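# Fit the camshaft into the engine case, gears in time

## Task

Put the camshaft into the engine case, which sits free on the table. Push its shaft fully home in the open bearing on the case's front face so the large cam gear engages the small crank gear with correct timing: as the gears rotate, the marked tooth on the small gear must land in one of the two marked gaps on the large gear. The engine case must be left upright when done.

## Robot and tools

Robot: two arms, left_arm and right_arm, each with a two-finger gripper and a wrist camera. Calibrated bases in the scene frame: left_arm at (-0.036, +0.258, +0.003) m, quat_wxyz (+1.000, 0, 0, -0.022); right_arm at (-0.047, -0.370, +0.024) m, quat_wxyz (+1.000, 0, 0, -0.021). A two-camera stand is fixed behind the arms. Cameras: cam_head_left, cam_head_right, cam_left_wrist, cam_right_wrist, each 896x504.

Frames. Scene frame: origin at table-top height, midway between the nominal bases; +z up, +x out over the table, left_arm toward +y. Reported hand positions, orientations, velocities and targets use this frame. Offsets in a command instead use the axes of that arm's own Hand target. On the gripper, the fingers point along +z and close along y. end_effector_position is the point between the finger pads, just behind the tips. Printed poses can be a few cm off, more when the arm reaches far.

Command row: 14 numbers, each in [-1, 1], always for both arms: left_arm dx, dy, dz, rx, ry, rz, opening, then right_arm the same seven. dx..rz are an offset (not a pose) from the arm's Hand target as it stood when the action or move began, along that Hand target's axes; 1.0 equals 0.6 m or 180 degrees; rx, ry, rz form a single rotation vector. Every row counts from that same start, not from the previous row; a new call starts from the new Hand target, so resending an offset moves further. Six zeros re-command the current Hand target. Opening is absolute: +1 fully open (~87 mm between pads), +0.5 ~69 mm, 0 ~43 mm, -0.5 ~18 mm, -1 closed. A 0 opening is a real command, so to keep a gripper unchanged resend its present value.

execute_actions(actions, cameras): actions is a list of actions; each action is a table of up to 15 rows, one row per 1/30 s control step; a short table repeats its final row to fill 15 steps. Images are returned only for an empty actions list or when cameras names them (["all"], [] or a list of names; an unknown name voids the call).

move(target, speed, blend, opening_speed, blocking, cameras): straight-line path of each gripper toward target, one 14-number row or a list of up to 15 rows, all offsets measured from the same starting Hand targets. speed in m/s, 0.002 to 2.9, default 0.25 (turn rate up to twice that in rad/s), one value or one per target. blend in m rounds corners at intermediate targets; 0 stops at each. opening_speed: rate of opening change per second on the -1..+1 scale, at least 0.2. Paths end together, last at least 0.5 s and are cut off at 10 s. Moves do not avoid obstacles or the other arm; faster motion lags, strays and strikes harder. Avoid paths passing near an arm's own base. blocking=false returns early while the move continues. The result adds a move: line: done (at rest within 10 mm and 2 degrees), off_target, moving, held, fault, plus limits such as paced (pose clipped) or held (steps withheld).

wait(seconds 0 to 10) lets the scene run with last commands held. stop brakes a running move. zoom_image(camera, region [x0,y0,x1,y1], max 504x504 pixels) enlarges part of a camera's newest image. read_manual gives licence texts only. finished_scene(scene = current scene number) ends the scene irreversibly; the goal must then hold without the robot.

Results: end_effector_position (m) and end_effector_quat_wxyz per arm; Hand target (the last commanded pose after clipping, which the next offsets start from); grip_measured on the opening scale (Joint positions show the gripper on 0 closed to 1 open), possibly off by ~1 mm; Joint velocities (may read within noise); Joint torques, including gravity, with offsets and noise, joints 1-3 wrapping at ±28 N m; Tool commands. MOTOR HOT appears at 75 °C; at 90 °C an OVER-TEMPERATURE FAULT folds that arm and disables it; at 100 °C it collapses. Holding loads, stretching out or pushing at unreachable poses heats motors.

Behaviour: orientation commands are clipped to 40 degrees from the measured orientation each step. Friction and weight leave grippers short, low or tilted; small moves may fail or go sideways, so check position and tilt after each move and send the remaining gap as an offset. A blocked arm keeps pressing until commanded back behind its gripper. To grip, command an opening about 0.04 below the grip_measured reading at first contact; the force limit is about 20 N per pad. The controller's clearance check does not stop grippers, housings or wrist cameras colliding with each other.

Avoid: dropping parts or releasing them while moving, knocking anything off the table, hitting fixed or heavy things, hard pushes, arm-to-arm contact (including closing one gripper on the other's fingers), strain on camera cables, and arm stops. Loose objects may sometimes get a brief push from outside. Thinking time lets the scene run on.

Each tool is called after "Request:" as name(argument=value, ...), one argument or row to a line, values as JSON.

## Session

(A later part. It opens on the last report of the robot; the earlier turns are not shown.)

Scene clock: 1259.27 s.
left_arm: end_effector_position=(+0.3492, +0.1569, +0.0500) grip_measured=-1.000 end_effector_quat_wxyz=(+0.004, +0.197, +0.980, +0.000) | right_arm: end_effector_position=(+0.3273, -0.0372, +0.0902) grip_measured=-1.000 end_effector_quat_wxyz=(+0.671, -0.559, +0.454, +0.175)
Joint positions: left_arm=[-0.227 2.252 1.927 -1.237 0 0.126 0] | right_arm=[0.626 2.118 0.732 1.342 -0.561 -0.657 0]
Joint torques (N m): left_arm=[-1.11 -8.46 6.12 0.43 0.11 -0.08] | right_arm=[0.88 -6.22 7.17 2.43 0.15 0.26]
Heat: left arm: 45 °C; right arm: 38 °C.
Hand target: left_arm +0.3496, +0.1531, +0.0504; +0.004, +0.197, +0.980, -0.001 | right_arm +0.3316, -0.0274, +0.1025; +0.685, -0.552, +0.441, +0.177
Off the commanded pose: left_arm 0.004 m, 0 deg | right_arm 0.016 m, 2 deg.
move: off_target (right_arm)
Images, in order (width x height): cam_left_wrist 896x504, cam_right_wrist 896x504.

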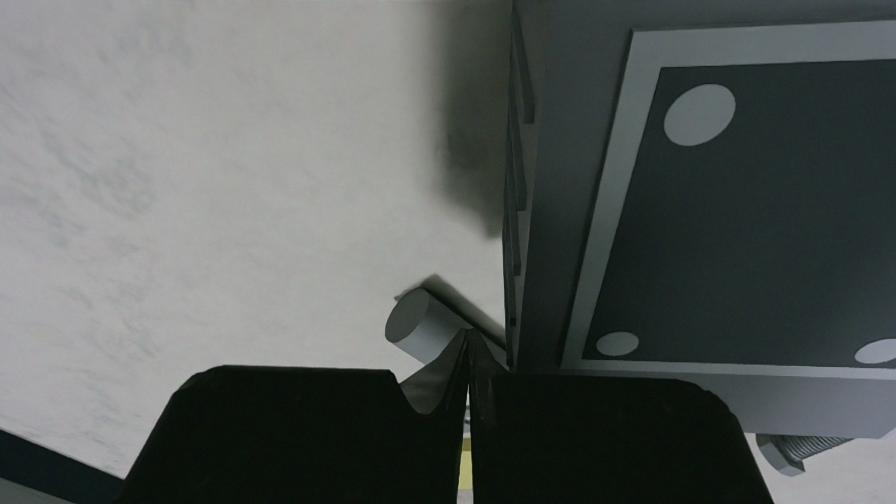

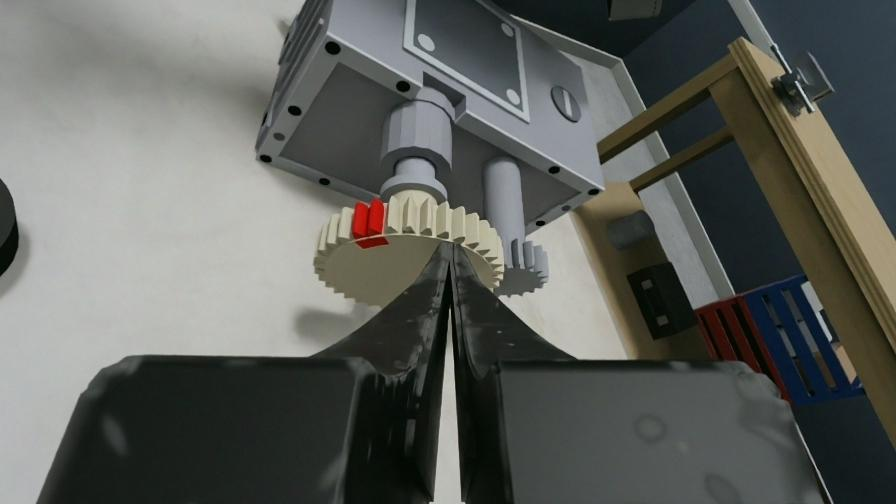

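Request:
move(
  target=[
    [0,0,0,0,0,0,-1,0,0,-0.03,0,0,0,-1],
    [0,0,0,0,0,0,-1,0,0.0215,-0.03,0,0,0,-1],
  ],
  speed=0.05,
  cameras=["cam_right_wrist"],
)

Scene clock: 1267.70 s.
left_arm: end_effector_position=(+0.3492, +0.1569, +0.0500) grip_measured=-1.000 end_effector_quat_wxyz=(+0.004, +0.197, +0.980, +0.000) | right_arm: end_effector_position=(+0.3164, -0.0442, +0.0755) grip_measured=-1.000 end_effector_quat_wxyz=(+0.656, -0.564, +0.467, +0.180)
Joint positions: left_arm=[-0.227 2.252 1.927 -1.237 0 0.125 0] | right_arm=[0.626 2.118 0.686 1.345 -0.562 -0.657 0]
Joint torques (N m): left_arm=[-1.03 -8.47 6.12 0.43 0.11 -0.07] | right_arm=[0.73 -6.58 3.02 3.27 0.11 0.23]
Heat: left arm: 45 °C; right arm: 36 °C.
Hand target: left_arm +0.3496, +0.1531, +0.0504; +0.004, +0.197, +0.980, -0.001 | right_arm +0.3149, -0.0396, +0.0948; +0.685, -0.552, +0.441, +0.177
Off the commanded pose: left_arm 0.004 m, 0 deg | right_arm 0.020 m, 5 deg.
move: off_target (right_arm)
Images, in order (width x height): cam_right_wrist 896x504.

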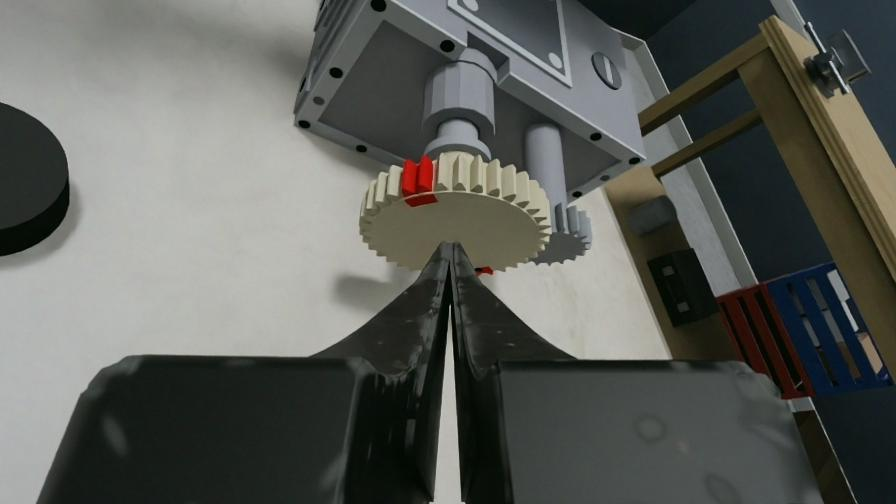

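Request:
move(
  target=[0,-0.01,0,0,0,0,-1,0,0.002,0.055,0,0,0,-1],
  speed=0.04,
  cameras=["cam_right_wrist"],
)

Request:
zoom_image(
  camera="cam_right_wrist",
  region=[300, 40, 660, 290],
)

Scene clock: 1273.47 s.
left_arm: end_effector_position=(+0.3505, +0.1617, +0.0504) grip_measured=-1.000 end_effector_quat_wxyz=(+0.006, +0.194, +0.981, +0.022) | right_arm: end_effector_position=(+0.3252, -0.0272, +0.0745) grip_measured=-1.000 end_effector_quat_wxyz=(+0.664, -0.558, +0.468, +0.170)
Joint positions: left_arm=[-0.233 2.252 1.927 -1.237 -0.045 0.115 0] | right_arm=[0.665 2.163 0.75 1.343 -0.5 -0.657 0]
Joint torques (N m): left_arm=[-1.62 -8.7 5.7 0.44 0.56 -0.11] | right_arm=[1.78 -6.37 8.25 2.65 0.03 0.24]
Heat: left arm: 46 °C; right arm: 36 °C.
Hand target: left_arm +0.3472, +0.1474, +0.0504; +0.004, +0.197, +0.980, -0.001 | right_arm +0.3275, -0.0090, +0.0942; +0.685, -0.552, +0.441, +0.177
Off the commanded pose: left_arm 0.015 m, 3 deg | right_arm 0.027 m, 4 deg.
move: off_target (left_arm, right_arm)
Images, in order (width x height): cam_right_wrist 896x504.

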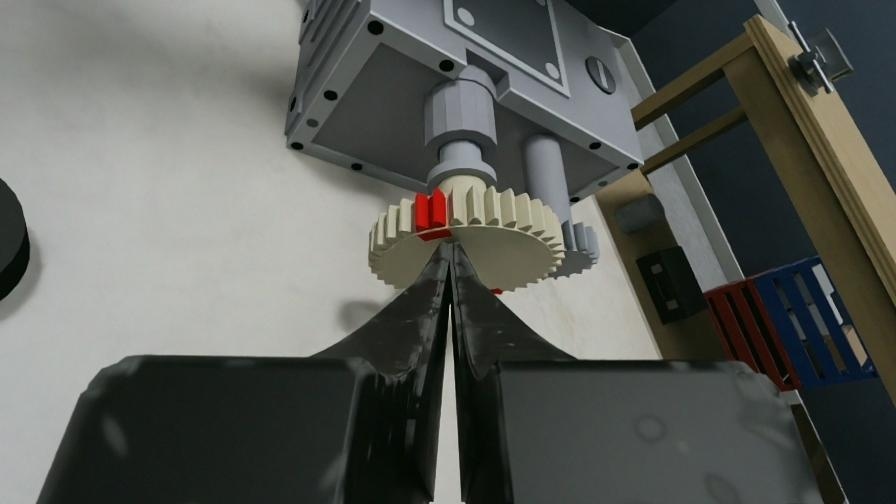

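Scaled by 1.400 from the camera's 896x504 image, which has a finer 1280x720 frame.

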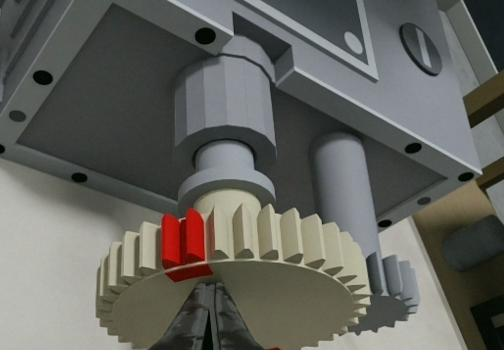

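Request:
move(
  target=[0,-0.02,0,0,0,0,-1,0,-0.006,0.03,0,0,0,-1],
  speed=0.04,
  cameras=["cam_right_wrist"],
)

Request:
zoom_image(
  camera="cam_right_wrist",
  region=[300, 40, 660, 290],
)

Scene clock: 1281.03 s.
left_arm: end_effector_position=(+0.3526, +0.1697, +0.0513) grip_measured=-1.000 end_effector_quat_wxyz=(+0.009, +0.184, +0.982, +0.048) | right_arm: end_effector_position=(+0.3443, -0.0232, +0.0747) grip_measured=-1.000 end_effector_quat_wxyz=(+0.665, -0.549, +0.483, +0.153)
Joint positions: left_arm=[-0.233 2.252 1.927 -1.237 -0.097 0.093 0] | right_arm=[0.666 2.182 0.818 1.287 -0.449 -0.657 0]
Joint torques (N m): left_arm=[-3.64 -9.24 5.03 0.44 1.04 -0.17] | right_arm=[2.92 -6.52 8.83 2.7 -0.28 0.25]
Heat: left arm: 46 °C; right arm: 36 °C.
Hand target: left_arm +0.3426, +0.1364, +0.0504; +0.004, +0.197, +0.980, -0.001 | right_arm +0.3375, +0.0062, +0.0963; +0.685, -0.552, +0.441, +0.177
Off the commanded pose: left_arm 0.035 m, 6 deg | right_arm 0.037 m, 6 deg.
move: off_target (left_arm, right_arm)
Images, in order (width x height): cam_right_wrist 896x504.

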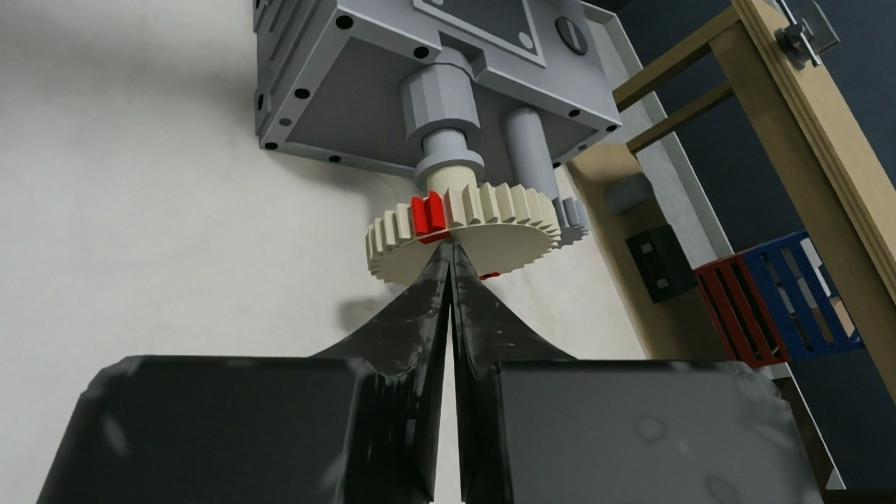

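Scaled by 1.400 from the camera's 896x504 image, which has a finer 1280x720 frame.

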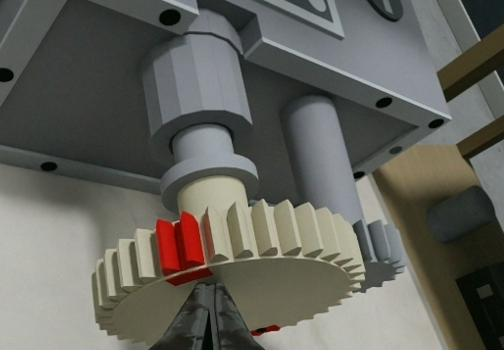

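Request:
move(
  target=[
    [0,0.05,0,0,0,0,-1,0,0,-0.06,0,0,0,-1],
    [0,0.05,0,0,0,0,-1,0,0,-0.12,0,0,0,0.9],
  ],
  speed=0.08,
  cameras=["cam_right_wrist","cam_left_wrist","cam_head_left"],
)

Request:
zoom_image(
  camera="cam_right_wrist",
  region=[300, 0, 660, 250],
)

Scene clock: 1297.40 s.
left_arm: end_effector_position=(+0.3524, +0.1676, +0.0509) grip_measured=-1.000 end_effector_quat_wxyz=(+0.006, +0.196, +0.981, +0.012) | right_arm: end_effector_position=(+0.2992, -0.0624, +0.0493) grip_measured=+0.900 end_effector_quat_wxyz=(+0.621, -0.573, +0.499, +0.193)
Joint positions: left_arm=[-0.211 2.252 1.929 -1.238 -0.025 0.139 0] | right_arm=[0.605 2.105 0.61 1.308 -0.585 -0.657 0.95]
Joint torques (N m): left_arm=[-0.17 -7.99 6.82 0.4 0.36 0.05] | right_arm=[-0.75 -8.44 2.69 3.97 -0.08 0.13]
Heat: left arm: 47 °C; right arm: 39 °C.
Hand target: left_arm +0.3541, +0.1640, +0.0504; +0.004, +0.197, +0.980, -0.001 | right_arm +0.3080, -0.0595, +0.0961; +0.685, -0.552, +0.441, +0.177
Off the commanded pose: left_arm 0.004 m, 2 deg | right_arm 0.048 m, 10 deg.
move: off_target (right_arm); target 2's new opening was sent with right_arm's hand 0.048 m and 10 deg from that target
Images, in order (width x height): cam_head_left 896x504, cam_left_wrist 896x504, cam_right_wrist 896x504.

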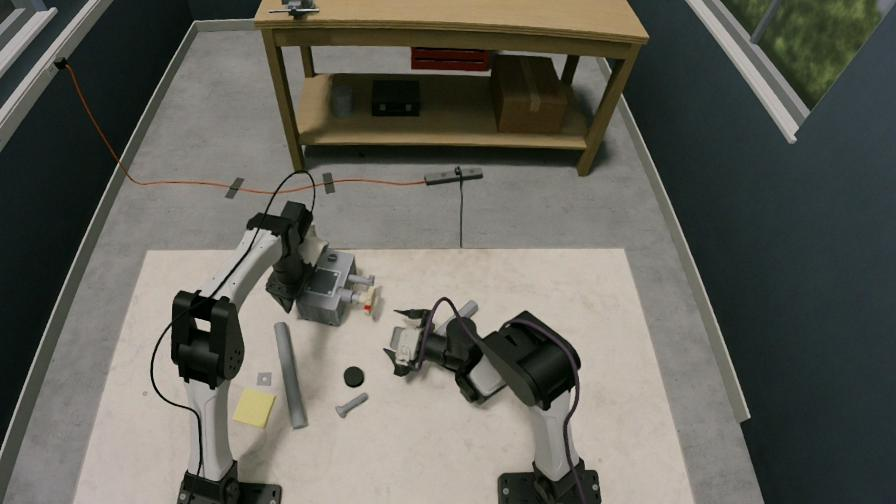

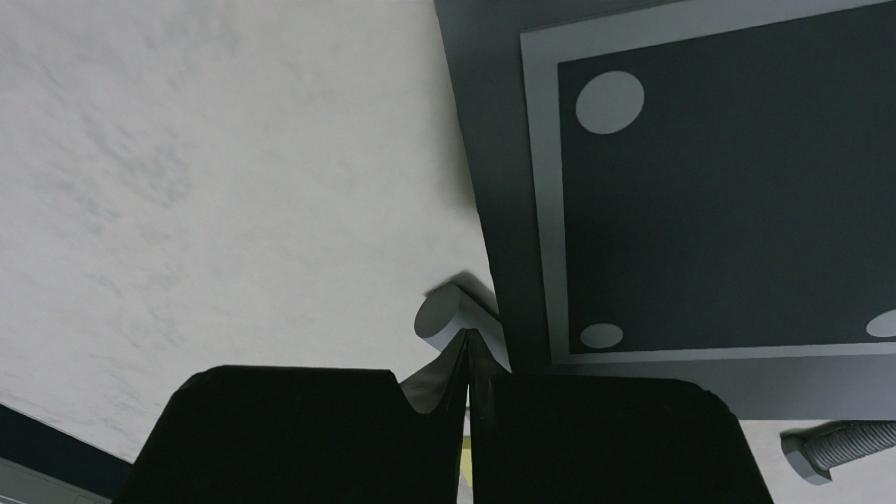

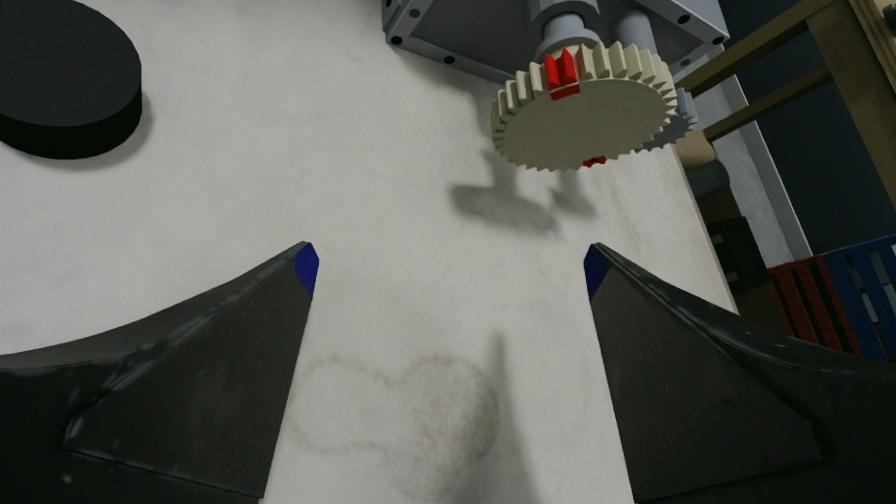

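Scaled by 1.400 from the camera's 896x504 image, which has a finer 1280x720 frame.

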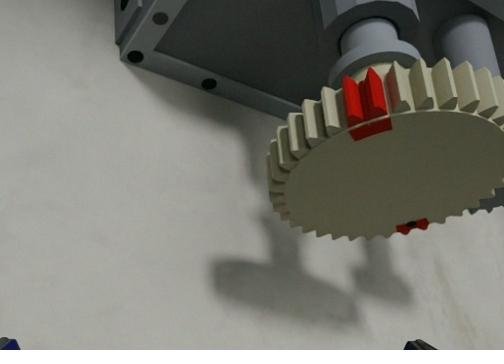

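Request:
move(
  target=[0,0,0,0,0,0,-1,0.026,-0.057,0.035,-0.0178,-0.0133,0,0.9],
  speed=0.08,
  cameras=["cam_right_wrist"],
)

Scene clock: 1319.13 s.
left_arm: end_effector_position=(+0.3524, +0.1676, +0.0509) grip_measured=-1.000 end_effector_quat_wxyz=(+0.006, +0.196, +0.981, +0.012) | right_arm: end_effector_position=(+0.3436, -0.0568, +0.0929) grip_measured=+0.900 end_effector_quat_wxyz=(+0.664, -0.573, +0.436, +0.202)
Joint positions: left_arm=[-0.211 2.252 1.929 -1.238 -0.025 0.139 0] | right_arm=[0.519 2.125 0.778 1.298 -0.738 -0.657 0.95]
Joint torques (N m): left_arm=[-0.17 -7.97 6.79 0.41 0.36 0.04] | right_arm=[-0.7 -6.23 6.39 2.53 -0.06 0.25]
Heat: left arm: 46 °C; right arm: 47 °C.
Hand target: left_arm +0.3541, +0.1640, +0.0504; +0.004, +0.197, +0.980, -0.001 | right_arm +0.3501, -0.0553, +0.1044; +0.679, -0.567, +0.421, +0.201
Off the commanded pose: left_arm 0.004 m, 2 deg | right_arm 0.013 m, 2 deg.
move: off_target (right_arm)
Images, in order (width x height): cam_right_wrist 896x504.

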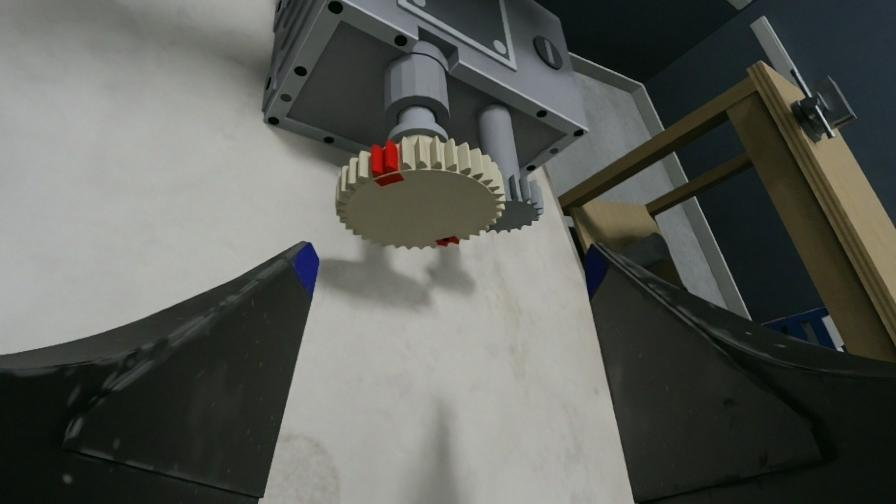

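Request:
move(
  target=[0,0,0,0,0,0,-1,0.022,0.0187,0,0,0,0,0.9],
  speed=0.06,
  cameras=["cam_right_wrist"],
)

Scene clock: 1327.00 s.
left_arm: end_effector_position=(+0.3524, +0.1676, +0.0509) grip_measured=-1.000 end_effector_quat_wxyz=(+0.006, +0.196, +0.981, +0.012) | right_arm: end_effector_position=(+0.3402, -0.0585, +0.0634) grip_measured=+0.900 end_effector_quat_wxyz=(+0.644, -0.576, +0.457, +0.212)
Joint positions: left_arm=[-0.211 2.252 1.929 -1.238 -0.025 0.139 0] | right_arm=[0.519 2.189 0.778 1.301 -0.739 -0.657 0.95]
Joint torques (N m): left_arm=[-0.14 -7.97 6.8 0.4 0.35 0.05] | right_arm=[-0.58 -6.45 5.65 3.2 -0.03 0.2]
Heat: left arm: 46 °C; right arm: 44 °C.
Hand target: left_arm +0.3541, +0.1640, +0.0504; +0.004, +0.197, +0.980, -0.001 | right_arm +0.3491, -0.0549, +0.0870; +0.679, -0.567, +0.422, +0.201
Off the commanded pose: left_arm 0.004 m, 2 deg | right_arm 0.026 m, 6 deg.
move: off_target (right_arm)
Images, in order (width x height): cam_right_wrist 896x504.

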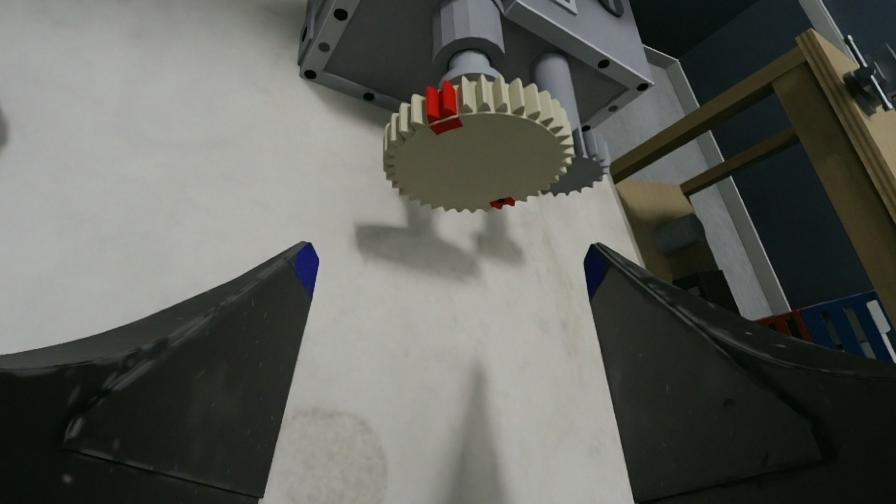

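Request:
move(
  target=[0,0,0,0,0,0,-1,-0.008,-0.0155,0.055,0,0,0,0.9],
  speed=0.06,
  cameras=["cam_right_wrist"],
)

Scene clock: 1333.80 s.
left_arm: end_effector_position=(+0.3524, +0.1676, +0.0509) grip_measured=-1.000 end_effector_quat_wxyz=(+0.006, +0.196, +0.981, +0.012) | right_arm: end_effector_position=(+0.3604, -0.0315, +0.0879) grip_measured=+0.900 end_effector_quat_wxyz=(+0.668, -0.573, +0.430, +0.202)
Joint positions: left_arm=[-0.211 2.252 1.929 -1.238 -0.025 0.139 0] | right_arm=[0.557 2.209 0.9 1.275 -0.706 -0.657 0.95]
Joint torques (N m): left_arm=[-0.17 -7.98 6.82 0.4 0.35 0.05] | right_arm=[0.5 -6.74 6.72 2.39 0.14 0.24]
Heat: left arm: 46 °C; right arm: 43 °C.
Hand target: left_arm +0.3541, +0.1640, +0.0504; +0.004, +0.197, +0.980, -0.001 | right_arm +0.3647, -0.0255, +0.0964; +0.679, -0.567, +0.422, +0.201
Off the commanded pose: left_arm 0.004 m, 2 deg | right_arm 0.011 m, 2 deg.
move: off_target (right_arm)
Images, in order (width x height): cam_right_wrist 896x504.

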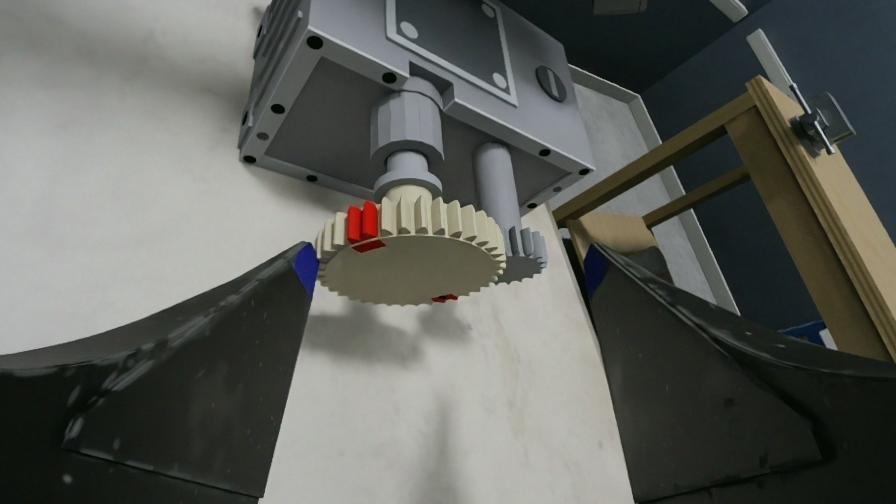

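Request:
move(
  target=[
    [0,0,0,0,0,0,-1,0,0.005,-0.03,0,0,0,0.9],
    [0,0,0,0,0,0,-1,0.01,0.02,-0.03,0,0,0,0.9],
  ],
  speed=0.06,
  cameras=["cam_right_wrist"],
)

Scene clock: 1342.13 s.
left_arm: end_effector_position=(+0.3524, +0.1676, +0.0509) grip_measured=-1.000 end_effector_quat_wxyz=(+0.006, +0.196, +0.981, +0.012) | right_arm: end_effector_position=(+0.3522, -0.0413, +0.0694) grip_measured=+0.900 end_effector_quat_wxyz=(+0.652, -0.576, +0.448, +0.207)
Joint positions: left_arm=[-0.211 2.252 1.929 -1.238 -0.025 0.139 0] | right_arm=[0.546 2.218 0.855 1.279 -0.712 -0.657 0.95]
Joint torques (N m): left_arm=[-0.14 -7.98 6.83 0.4 0.35 0.04] | right_arm=[-0.23 -6.82 3.37 3.24 0.01 0.21]
Heat: left arm: 45 °C; right arm: 41 °C.
Hand target: left_arm +0.3541, +0.1640, +0.0504; +0.004, +0.197, +0.980, -0.001 | right_arm +0.3529, -0.0404, +0.0845; +0.679, -0.567, +0.422, +0.201
Off the commanded pose: left_arm 0.004 m, 2 deg | right_arm 0.015 m, 4 deg.
move: off_target (right_arm)
Images, in order (width x height): cam_right_wrist 896x504.

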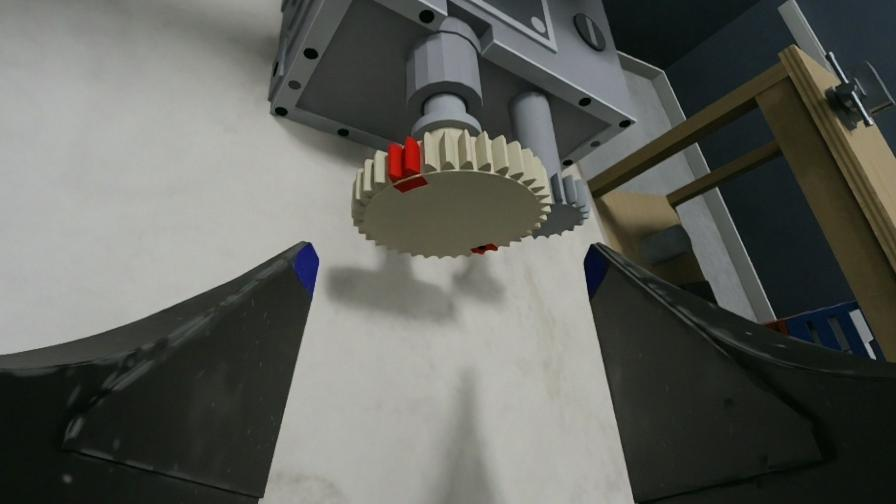

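Request:
move(
  target=[0,0,0,0,0,0,-1,0.009,0.006,0.032,0,0,0,0.9],
  speed=0.04,
  cameras=["cam_right_wrist"],
)

Scene clock: 1348.50 s.
left_arm: end_effector_position=(+0.3524, +0.1676, +0.0509) grip_measured=-1.000 end_effector_quat_wxyz=(+0.006, +0.196, +0.981, +0.012) | right_arm: end_effector_position=(+0.3527, -0.0308, +0.0560) grip_measured=+0.900 end_effector_quat_wxyz=(+0.646, -0.578, +0.452, +0.210)
Joint positions: left_arm=[-0.211 2.252 1.929 -1.238 -0.025 0.139 0] | right_arm=[0.57 2.267 0.889 1.279 -0.691 -0.657 0.95]
Joint torques (N m): left_arm=[-0.14 -7.98 6.8 0.39 0.36 0.05] | right_arm=[0.44 -6.86 6.35 3.1 0.12 0.23]
Heat: left arm: 45 °C; right arm: 41 °C.
Hand target: left_arm +0.3541, +0.1640, +0.0504; +0.004, +0.197, +0.980, -0.001 | right_arm +0.3599, -0.0225, +0.0780; +0.679, -0.567, +0.422, +0.201
Off the commanded pose: left_arm 0.004 m, 2 deg | right_arm 0.025 m, 5 deg.
move: off_target (right_arm)
Images, in order (width x height): cam_right_wrist 896x504.

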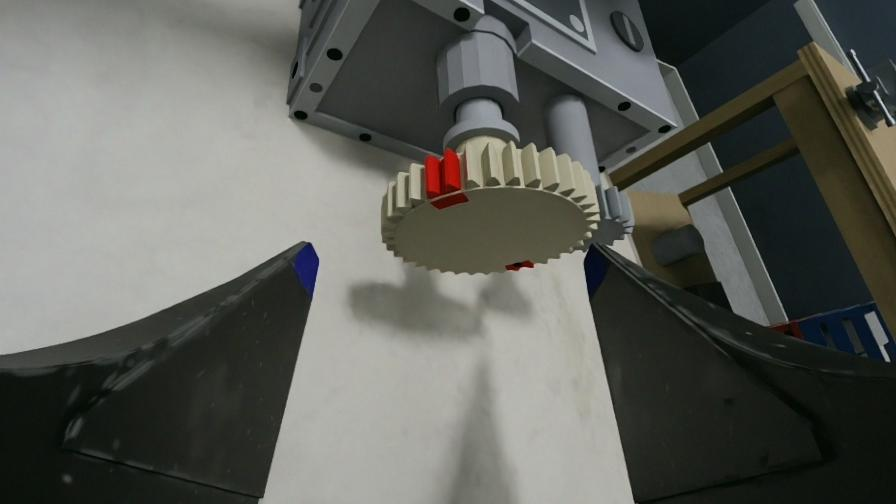

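Request:
move(
  target=[
    [0,0,0,0,0,0,-1,-0.004,-0.012,0.005,0,0,0,0.9],
    [0,0,0,0,0,0,-1,-0.004,-0.012,0.005,0,0,0,0.3],
  ],
  speed=0.04,
  opening_speed=0.4,
  cameras=["cam_right_wrist"],
)

Scene clock: 1356.90 s.
left_arm: end_effector_position=(+0.3524, +0.1676, +0.0509) grip_measured=-1.000 end_effector_quat_wxyz=(+0.006, +0.196, +0.981, +0.012) | right_arm: end_effector_position=(+0.3583, -0.0277, +0.0633) grip_measured=+0.300 end_effector_quat_wxyz=(+0.654, -0.576, +0.445, +0.207)
Joint positions: left_arm=[-0.211 2.252 1.929 -1.238 -0.025 0.139 0] | right_arm=[0.57 2.267 0.912 1.278 -0.69 -0.657 0.65]
Joint torques (N m): left_arm=[-0.16 -7.98 6.82 0.4 0.36 0.05] | right_arm=[0.2 -7.77 6.52 2.76 0.09 0.24]
Heat: left arm: 45 °C; right arm: 41 °C.
Hand target: left_arm +0.3541, +0.1640, +0.0504; +0.004, +0.197, +0.980, -0.001 | right_arm +0.3650, -0.0212, +0.0843; +0.679, -0.567, +0.422, +0.201
Off the commanded pose: left_arm 0.004 m, 2 deg | right_arm 0.023 m, 4 deg.
move: off_target (right_arm); target 2's new opening was sent with right_arm's hand 0.023 m and 4 deg from that target
Images, in order (width x height): cam_right_wrist 896x504.

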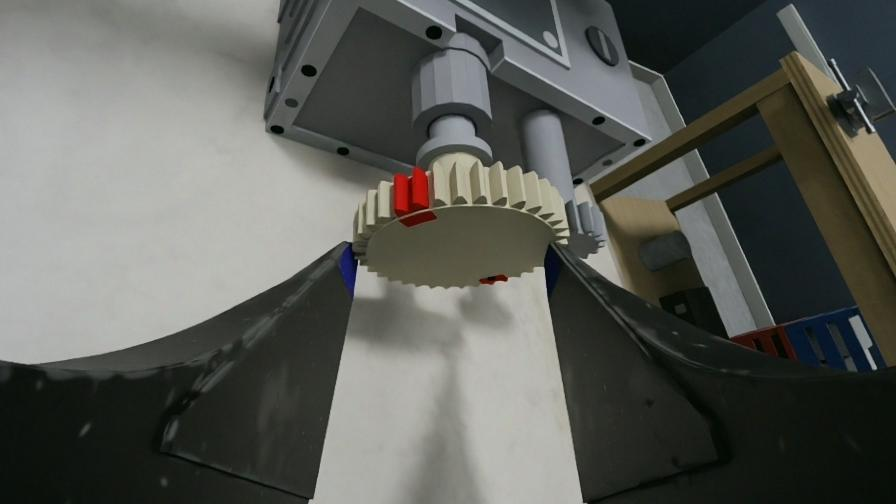

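Request:
move(
  target=[
    [0,0,0,0,0,0,-1,0,0,0,0,0,0,0.65],
    [0,0,0,0,0,0,-1,0,0,0.02,0,0,0,0.65],
    [0,0,0,0,0,0,-1,0,0,0.02,0,0,0,0.1],
  ],
  speed=0.04,
  opening_speed=0.5,
  cameras=["cam_right_wrist"],
)

Scene clock: 1368.00 s.
left_arm: end_effector_position=(+0.3522, +0.1668, +0.0508) grip_measured=-1.000 end_effector_quat_wxyz=(+0.005, +0.196, +0.981, +0.010) | right_arm: end_effector_position=(+0.3641, -0.0165, +0.0708) grip_measured=+0.387 end_effector_quat_wxyz=(+0.661, -0.574, +0.437, +0.205)
Joint positions: left_arm=[-0.211 2.252 1.929 -1.238 -0.021 0.139 0] | right_arm=[0.586 2.278 0.956 1.269 -0.676 -0.653 0.693]
Joint torques (N m): left_arm=[-0.14 -7.97 6.86 0.4 0.32 0.05] | right_arm=[0.42 -7.32 6.71 2.56 0.13 0.21]
Heat: left arm: 45 °C; right arm: 40 °C.
Hand target: left_arm +0.3542, +0.1641, +0.0504; +0.004, +0.197, +0.980, -0.001 | right_arm +0.3691, -0.0099, +0.0842; +0.679, -0.567, +0.422, +0.201
Off the commanded pose: left_arm 0.003 m, 1 deg | right_arm 0.016 m, 3 deg.
move: off_target (right_arm); target 3's new opening was sent with right_arm's hand 0.013 m and 2 deg from that target
Images, in order (width x height): cam_right_wrist 896x504.

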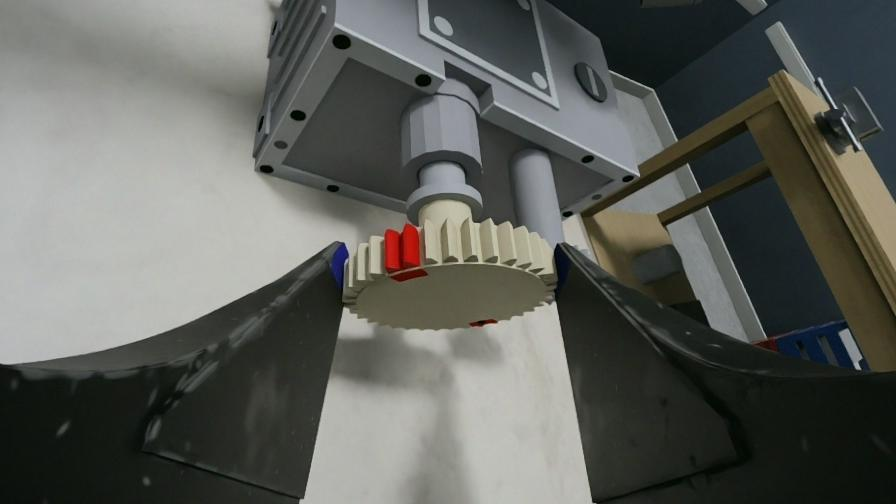

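Request:
move(
  target=[
    [0,-0.02,0,0,0,0,-1,0,0,0.005,0,0,0.015,0.25],
    [0,-0.03,0,0,0,0,-1,0,0,0.035,0,0,0.015,0.25],
  ],
  speed=0.04,
  cameras=["cam_right_wrist"],
)

Request:
zoom_image(
  camera="cam_right_wrist",
  region=[300, 60, 660, 340],
)

Scene clock: 1377.13 s.
left_arm: end_effector_position=(+0.3531, +0.1705, +0.0512) grip_measured=-1.000 end_effector_quat_wxyz=(+0.007, +0.186, +0.982, +0.026) | right_arm: end_effector_position=(+0.3754, -0.0072, +0.0714) grip_measured=+0.388 end_effector_quat_wxyz=(+0.661, -0.564, +0.449, +0.210)
Joint positions: left_arm=[-0.213 2.252 1.929 -1.238 -0.053 0.117 0] | right_arm=[0.594 2.303 1.022 1.232 -0.654 -0.62 0.694]
Joint torques (N m): left_arm=[-3.07 -8.81 5.37 0.45 0.62 -0.11] | right_arm=[2 -7.27 8.34 2.41 0.22 0.37]
Heat: left arm: 45 °C; right arm: 40 °C.
Hand target: left_arm +0.3472, +0.1475, +0.0504; +0.004, +0.197, +0.980, -0.001 | right_arm +0.3764, +0.0098, +0.0843; +0.674, -0.557, +0.435, +0.217
Off the commanded pose: left_arm 0.024 m, 3 deg | right_arm 0.021 m, 2 deg.
move: off_target (left_arm, right_arm)
Images, in order (width x height): cam_right_wrist 896x504.

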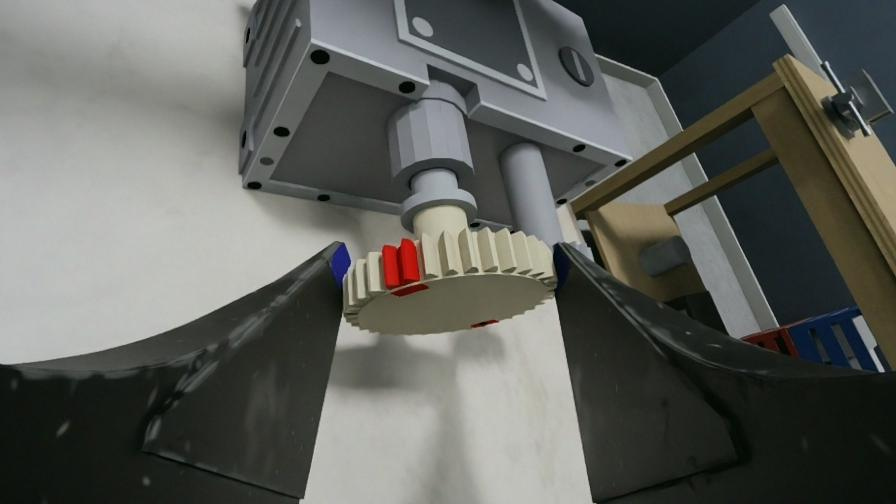

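Scaled by 1.400 from the camera's 896x504 image, which has a finer 1280x720 frame.

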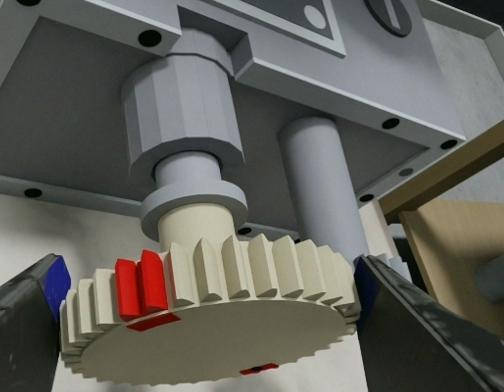

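Request:
move(
  target=[
    [0,0,0,0,0,0,-1,0,0,0,0,0,-0.03,0.25],
    [0,0,0,0,0,0,-1,0,0,0.005,0,0,0.03,0.25],
    [0,0,0,0,0,0,-1,0,0,0.005,0,0,0.0,0.25],
  ],
  speed=0.04,
  cameras=["cam_right_wrist"],
)

Request:
zoom_image(
  camera="cam_right_wrist",
  region=[300, 60, 660, 340],
)

Scene clock: 1393.30 s.
left_arm: end_effector_position=(+0.3509, +0.1669, +0.0514) grip_measured=-1.000 end_effector_quat_wxyz=(+0.004, +0.190, +0.981, +0.026) | right_arm: end_effector_position=(+0.3808, -0.0010, +0.0741) grip_measured=+0.354 end_effector_quat_wxyz=(+0.660, -0.547, +0.467, +0.217)
Joint positions: left_arm=[-0.223 2.252 1.929 -1.244 -0.053 0.115 0] | right_arm=[0.606 2.308 1.052 1.214 -0.618 -0.57 0.677]
Joint torques (N m): left_arm=[-2.3 -8.76 5.44 0.48 0.62 -0.1] | right_arm=[1.51 -7.3 6.89 2.57 -0.07 -0.17]
Heat: left arm: 45 °C; right arm: 39 °C.
Hand target: left_arm +0.3472, +0.1476, +0.0504; +0.004, +0.197, +0.980, -0.001 | right_arm +0.3774, +0.0126, +0.0843; +0.674, -0.557, +0.435, +0.217
Off the commanded pose: left_arm 0.020 m, 3 deg | right_arm 0.017 m, 4 deg.
move: off_target (left_arm, right_arm)
Images, in order (width x height): cam_right_wrist 896x504.

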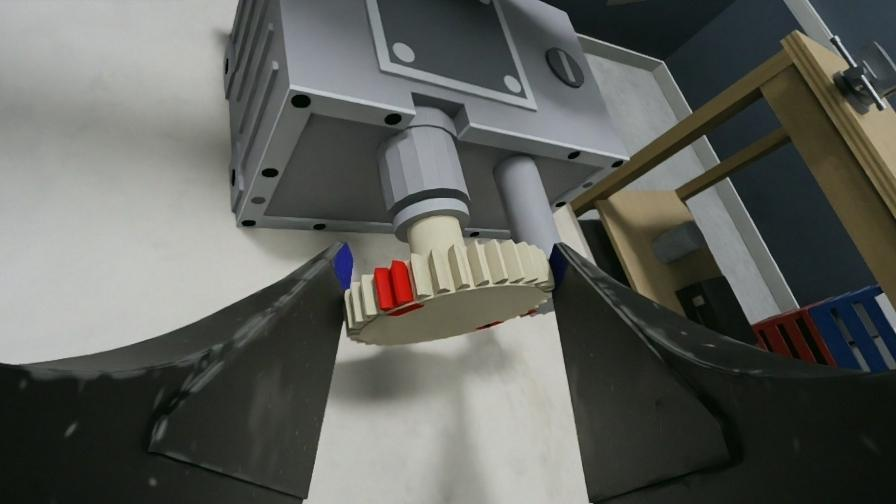

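Scaled by 1.400 from the camera's 896x504 image, which has a finer 1280x720 frame.

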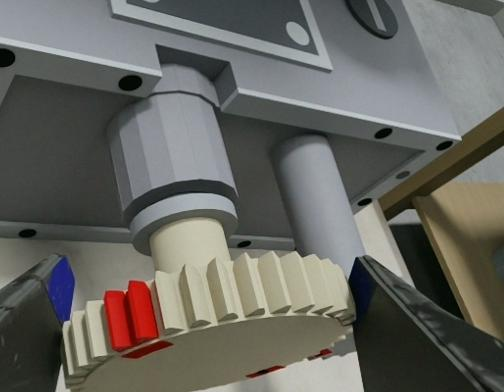

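Request:
move(
  target=[
    [0,-0.01,0,0,0,0,-1,0.003,0,0.015,0,0,0.012,0.2],
    [0,-0.01,0,0,0,0,-1,0.003,0,0.015,0,0,-0.012,0.2],
    [0,-0.01,0,0,0,0,-1,0.003,0,0.015,0,0,0.0,0.2],
  ],
  speed=0.04,
  cameras=["cam_right_wrist"],
)

Request:
zoom_image(
  camera="cam_right_wrist",
  region=[300, 60, 660, 340],
)

Scene clock: 1402.33 s.
left_arm: end_effector_position=(+0.3484, +0.1633, +0.0516) grip_measured=-1.000 end_effector_quat_wxyz=(+0.001, +0.189, +0.982, +0.026) | right_arm: end_effector_position=(+0.3901, +0.0015, +0.0740) grip_measured=+0.336 end_effector_quat_wxyz=(+0.668, -0.549, +0.462, +0.199)
Joint positions: left_arm=[-0.232 2.252 1.929 -1.25 -0.053 0.103 0] | right_arm=[0.61 2.33 1.085 1.21 -0.593 -0.6 0.668]
Joint torques (N m): left_arm=[-2.65 -8.94 5.07 0.55 0.62 -0.11] | right_arm=[2.06 -7.5 7.47 2.42 -0.22 0.16]
Heat: left arm: 46 °C; right arm: 39 °C.
Hand target: left_arm +0.3449, +0.1421, +0.0504; +0.004, +0.197, +0.980, -0.001 | right_arm +0.3814, +0.0208, +0.0829; +0.674, -0.557, +0.435, +0.217
Off the commanded pose: left_arm 0.022 m, 3 deg | right_arm 0.023 m, 4 deg.
move: off_target (left_arm, right_arm)
Images, in order (width x height): cam_right_wrist 896x504.

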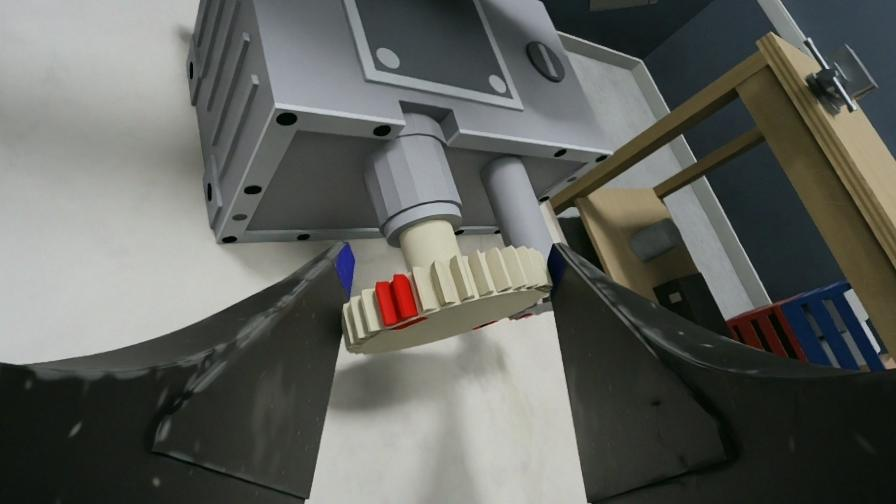

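Scaled by 1.400 from the camera's 896x504 image, which has a finer 1280x720 frame.

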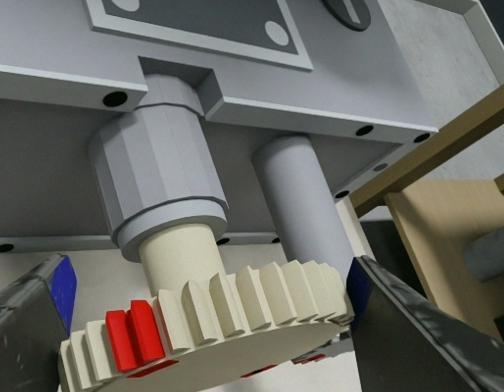

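Request:
move(
  target=[
    [0,0.03,0,0,0,0,-1,0.0,0,-0.028,0,0,0,0.25],
    [0,0.03,0,0,0,0,-1,0.0,0,-0.028,0,0,0,0.8],
    [0,0.06,0,0,0,0,-1,-0.01,0,-0.19,0,0,0,0.8],
  ],
  speed=0.06,
  opening_speed=0.5,
  cameras=["all"],
)

Request:
zoom_image(
  camera="cam_right_wrist",
  region=[350, 0, 800, 260],
)

Scene clock: 1411.90 s.
left_arm: end_effector_position=(+0.3548, +0.1749, +0.0504) grip_measured=-1.000 end_effector_quat_wxyz=(+0.002, +0.197, +0.980, +0.005) | right_arm: end_effector_position=(+0.3314, -0.0858, +0.0478) grip_measured=+0.800 end_effector_quat_wxyz=(+0.620, -0.564, +0.490, +0.240)
Joint positions: left_arm=[-0.188 2.263 1.945 -1.25 -0.011 0.165 0] | right_arm=[0.452 2.18 0.714 1.297 -0.807 -0.609 0.9]
Joint torques (N m): left_arm=[0.17 -8.13 6.8 0.43 0.22 0.06] | right_arm=[-0.79 -8.92 2.8 3.64 -0.07 0.14]
Heat: left arm: 46 °C; right arm: 40 °C.
Hand target: left_arm +0.3587, +0.1753, +0.0503; +0.003, +0.197, +0.980, -0.001 | right_arm +0.3390, -0.0851, +0.0876; +0.674, -0.557, +0.435, +0.217
Off the commanded pose: left_arm 0.004 m, 1 deg | right_arm 0.041 m, 9 deg.
move: off_target (right_arm); target 2's new opening was sent with right_arm's hand 0.017 m and 4 deg from that target

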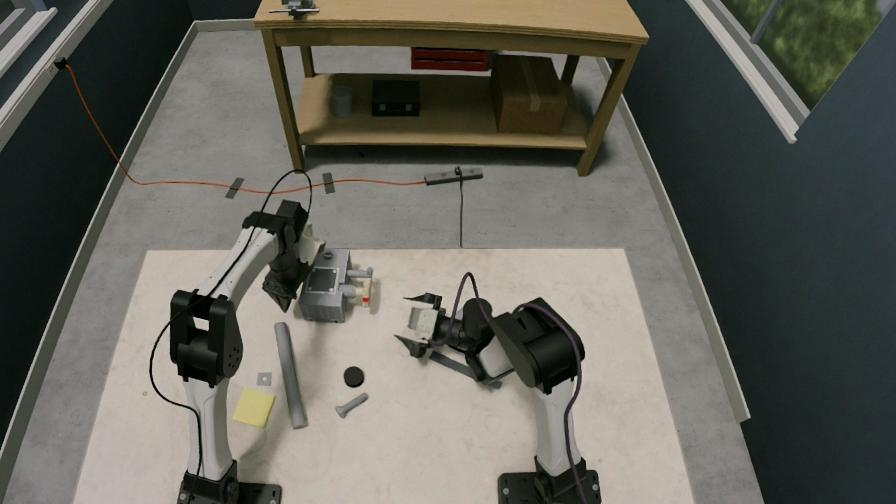

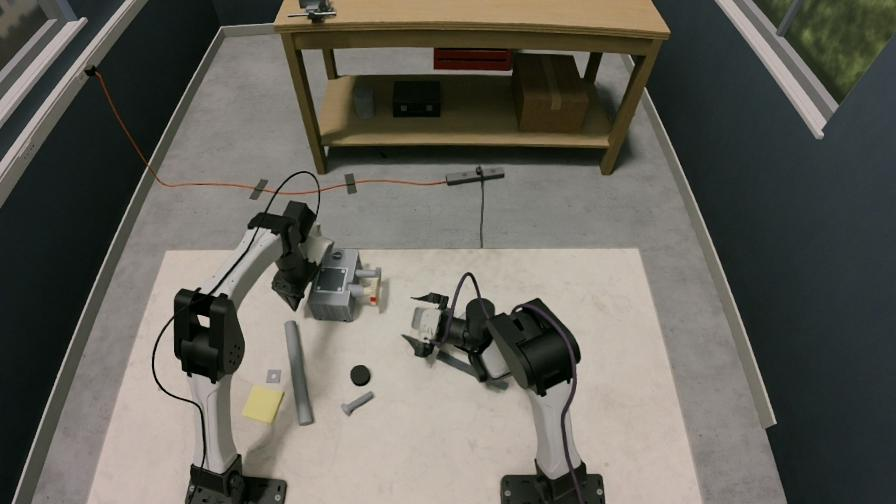

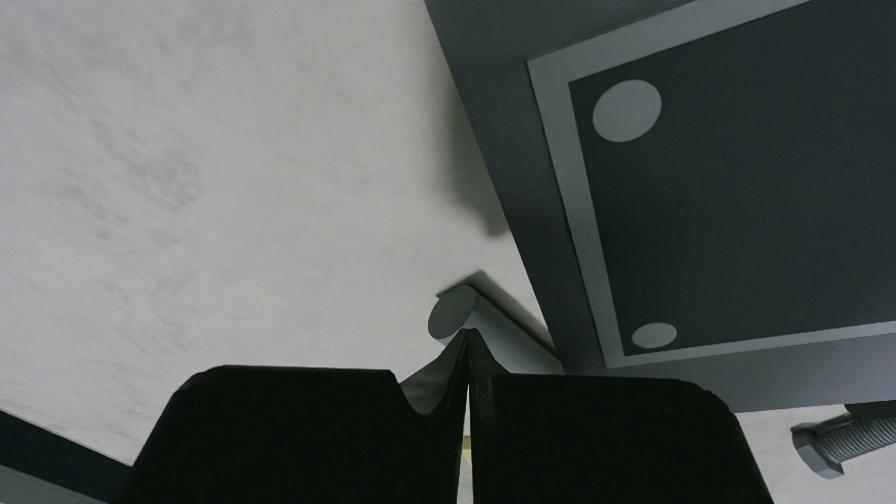

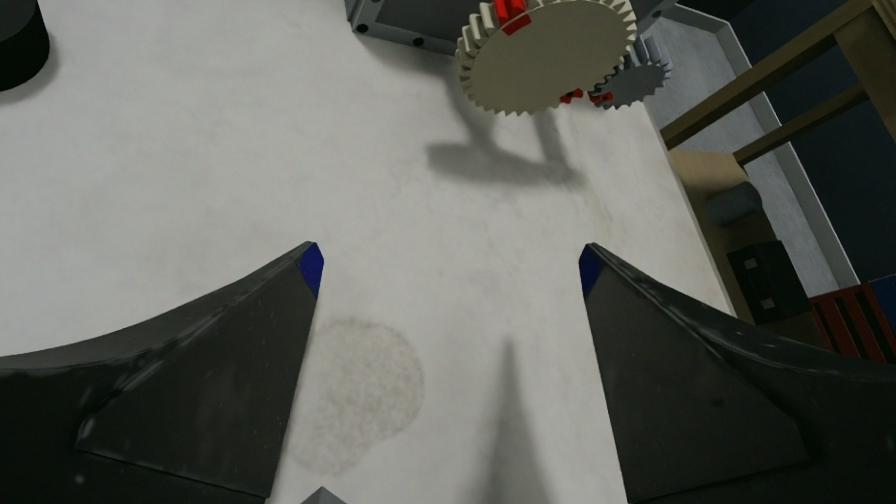

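Scaled by 1.120 from the camera's 896x504 image, which has a finer 1280x720 frame.

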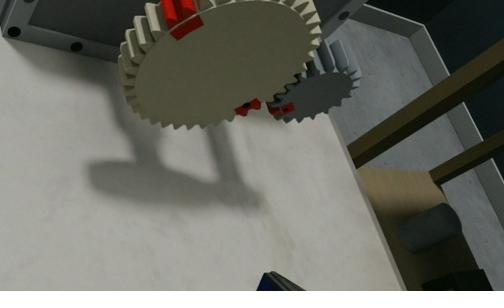

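Request:
zoom_image(
  camera="cam_right_wrist",
  region=[545, 40, 680, 125],
)

Request:
zoom_image(
  camera="cam_right_wrist",
  region=[550, 60, 630, 115],
)

Scaled by 3.733 from the camera's 896x504 image, which has a finer 1280x720 frame.

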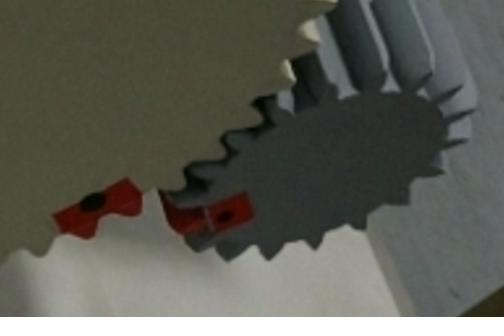

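Scaled by 6.300 from the camera's 896x504 image, which has a finer 1280x720 frame.

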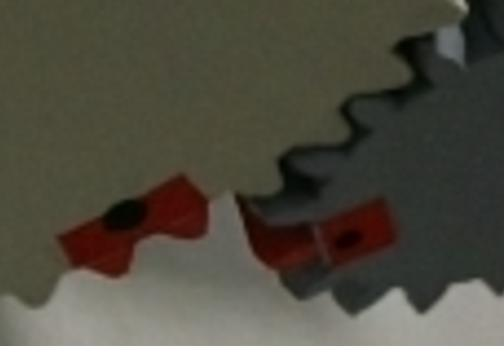

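Request:
move(
  target=[0,0,0,0,0,0,-1,0.0,-0.085,0.05,0,0,0,-1],
  speed=0.1,
  cameras=["cam_right_wrist"],
)

Scene clock: 1423.30 s.
left_arm: end_effector_position=(+0.3548, +0.1749, +0.0504) grip_measured=-1.000 end_effector_quat_wxyz=(+0.002, +0.197, +0.980, +0.005) | right_arm: end_effector_position=(+0.3819, -0.0718, +0.0969) grip_measured=-1.000 end_effector_quat_wxyz=(+0.658, -0.561, +0.451, +0.221)
Joint positions: left_arm=[-0.188 2.263 1.945 -1.25 -0.011 0.165 0] | right_arm=[0.432 2.167 0.914 1.199 -0.826 -0.609 0]
Joint torques (N m): left_arm=[0.18 -8.1 6.79 0.44 0.22 0.05] | right_arm=[-0.75 -8.59 6.91 2.28 -0.01 0.23]
Heat: left arm: 46 °C; right arm: 41 °C.
Hand target: left_arm +0.3587, +0.1753, +0.0503; +0.003, +0.197, +0.980, -0.001 | right_arm +0.3890, -0.0716, +0.1164; +0.674, -0.557, +0.435, +0.217
Off the commanded pose: left_arm 0.004 m, 1 deg | right_arm 0.021 m, 3 deg.
move: off_target (right_arm)
Images, in order (width x height): cam_right_wrist 896x504.

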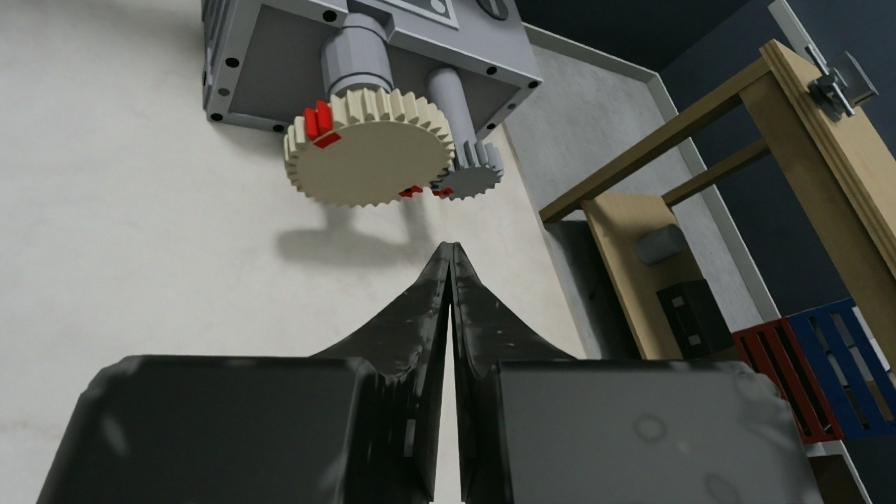

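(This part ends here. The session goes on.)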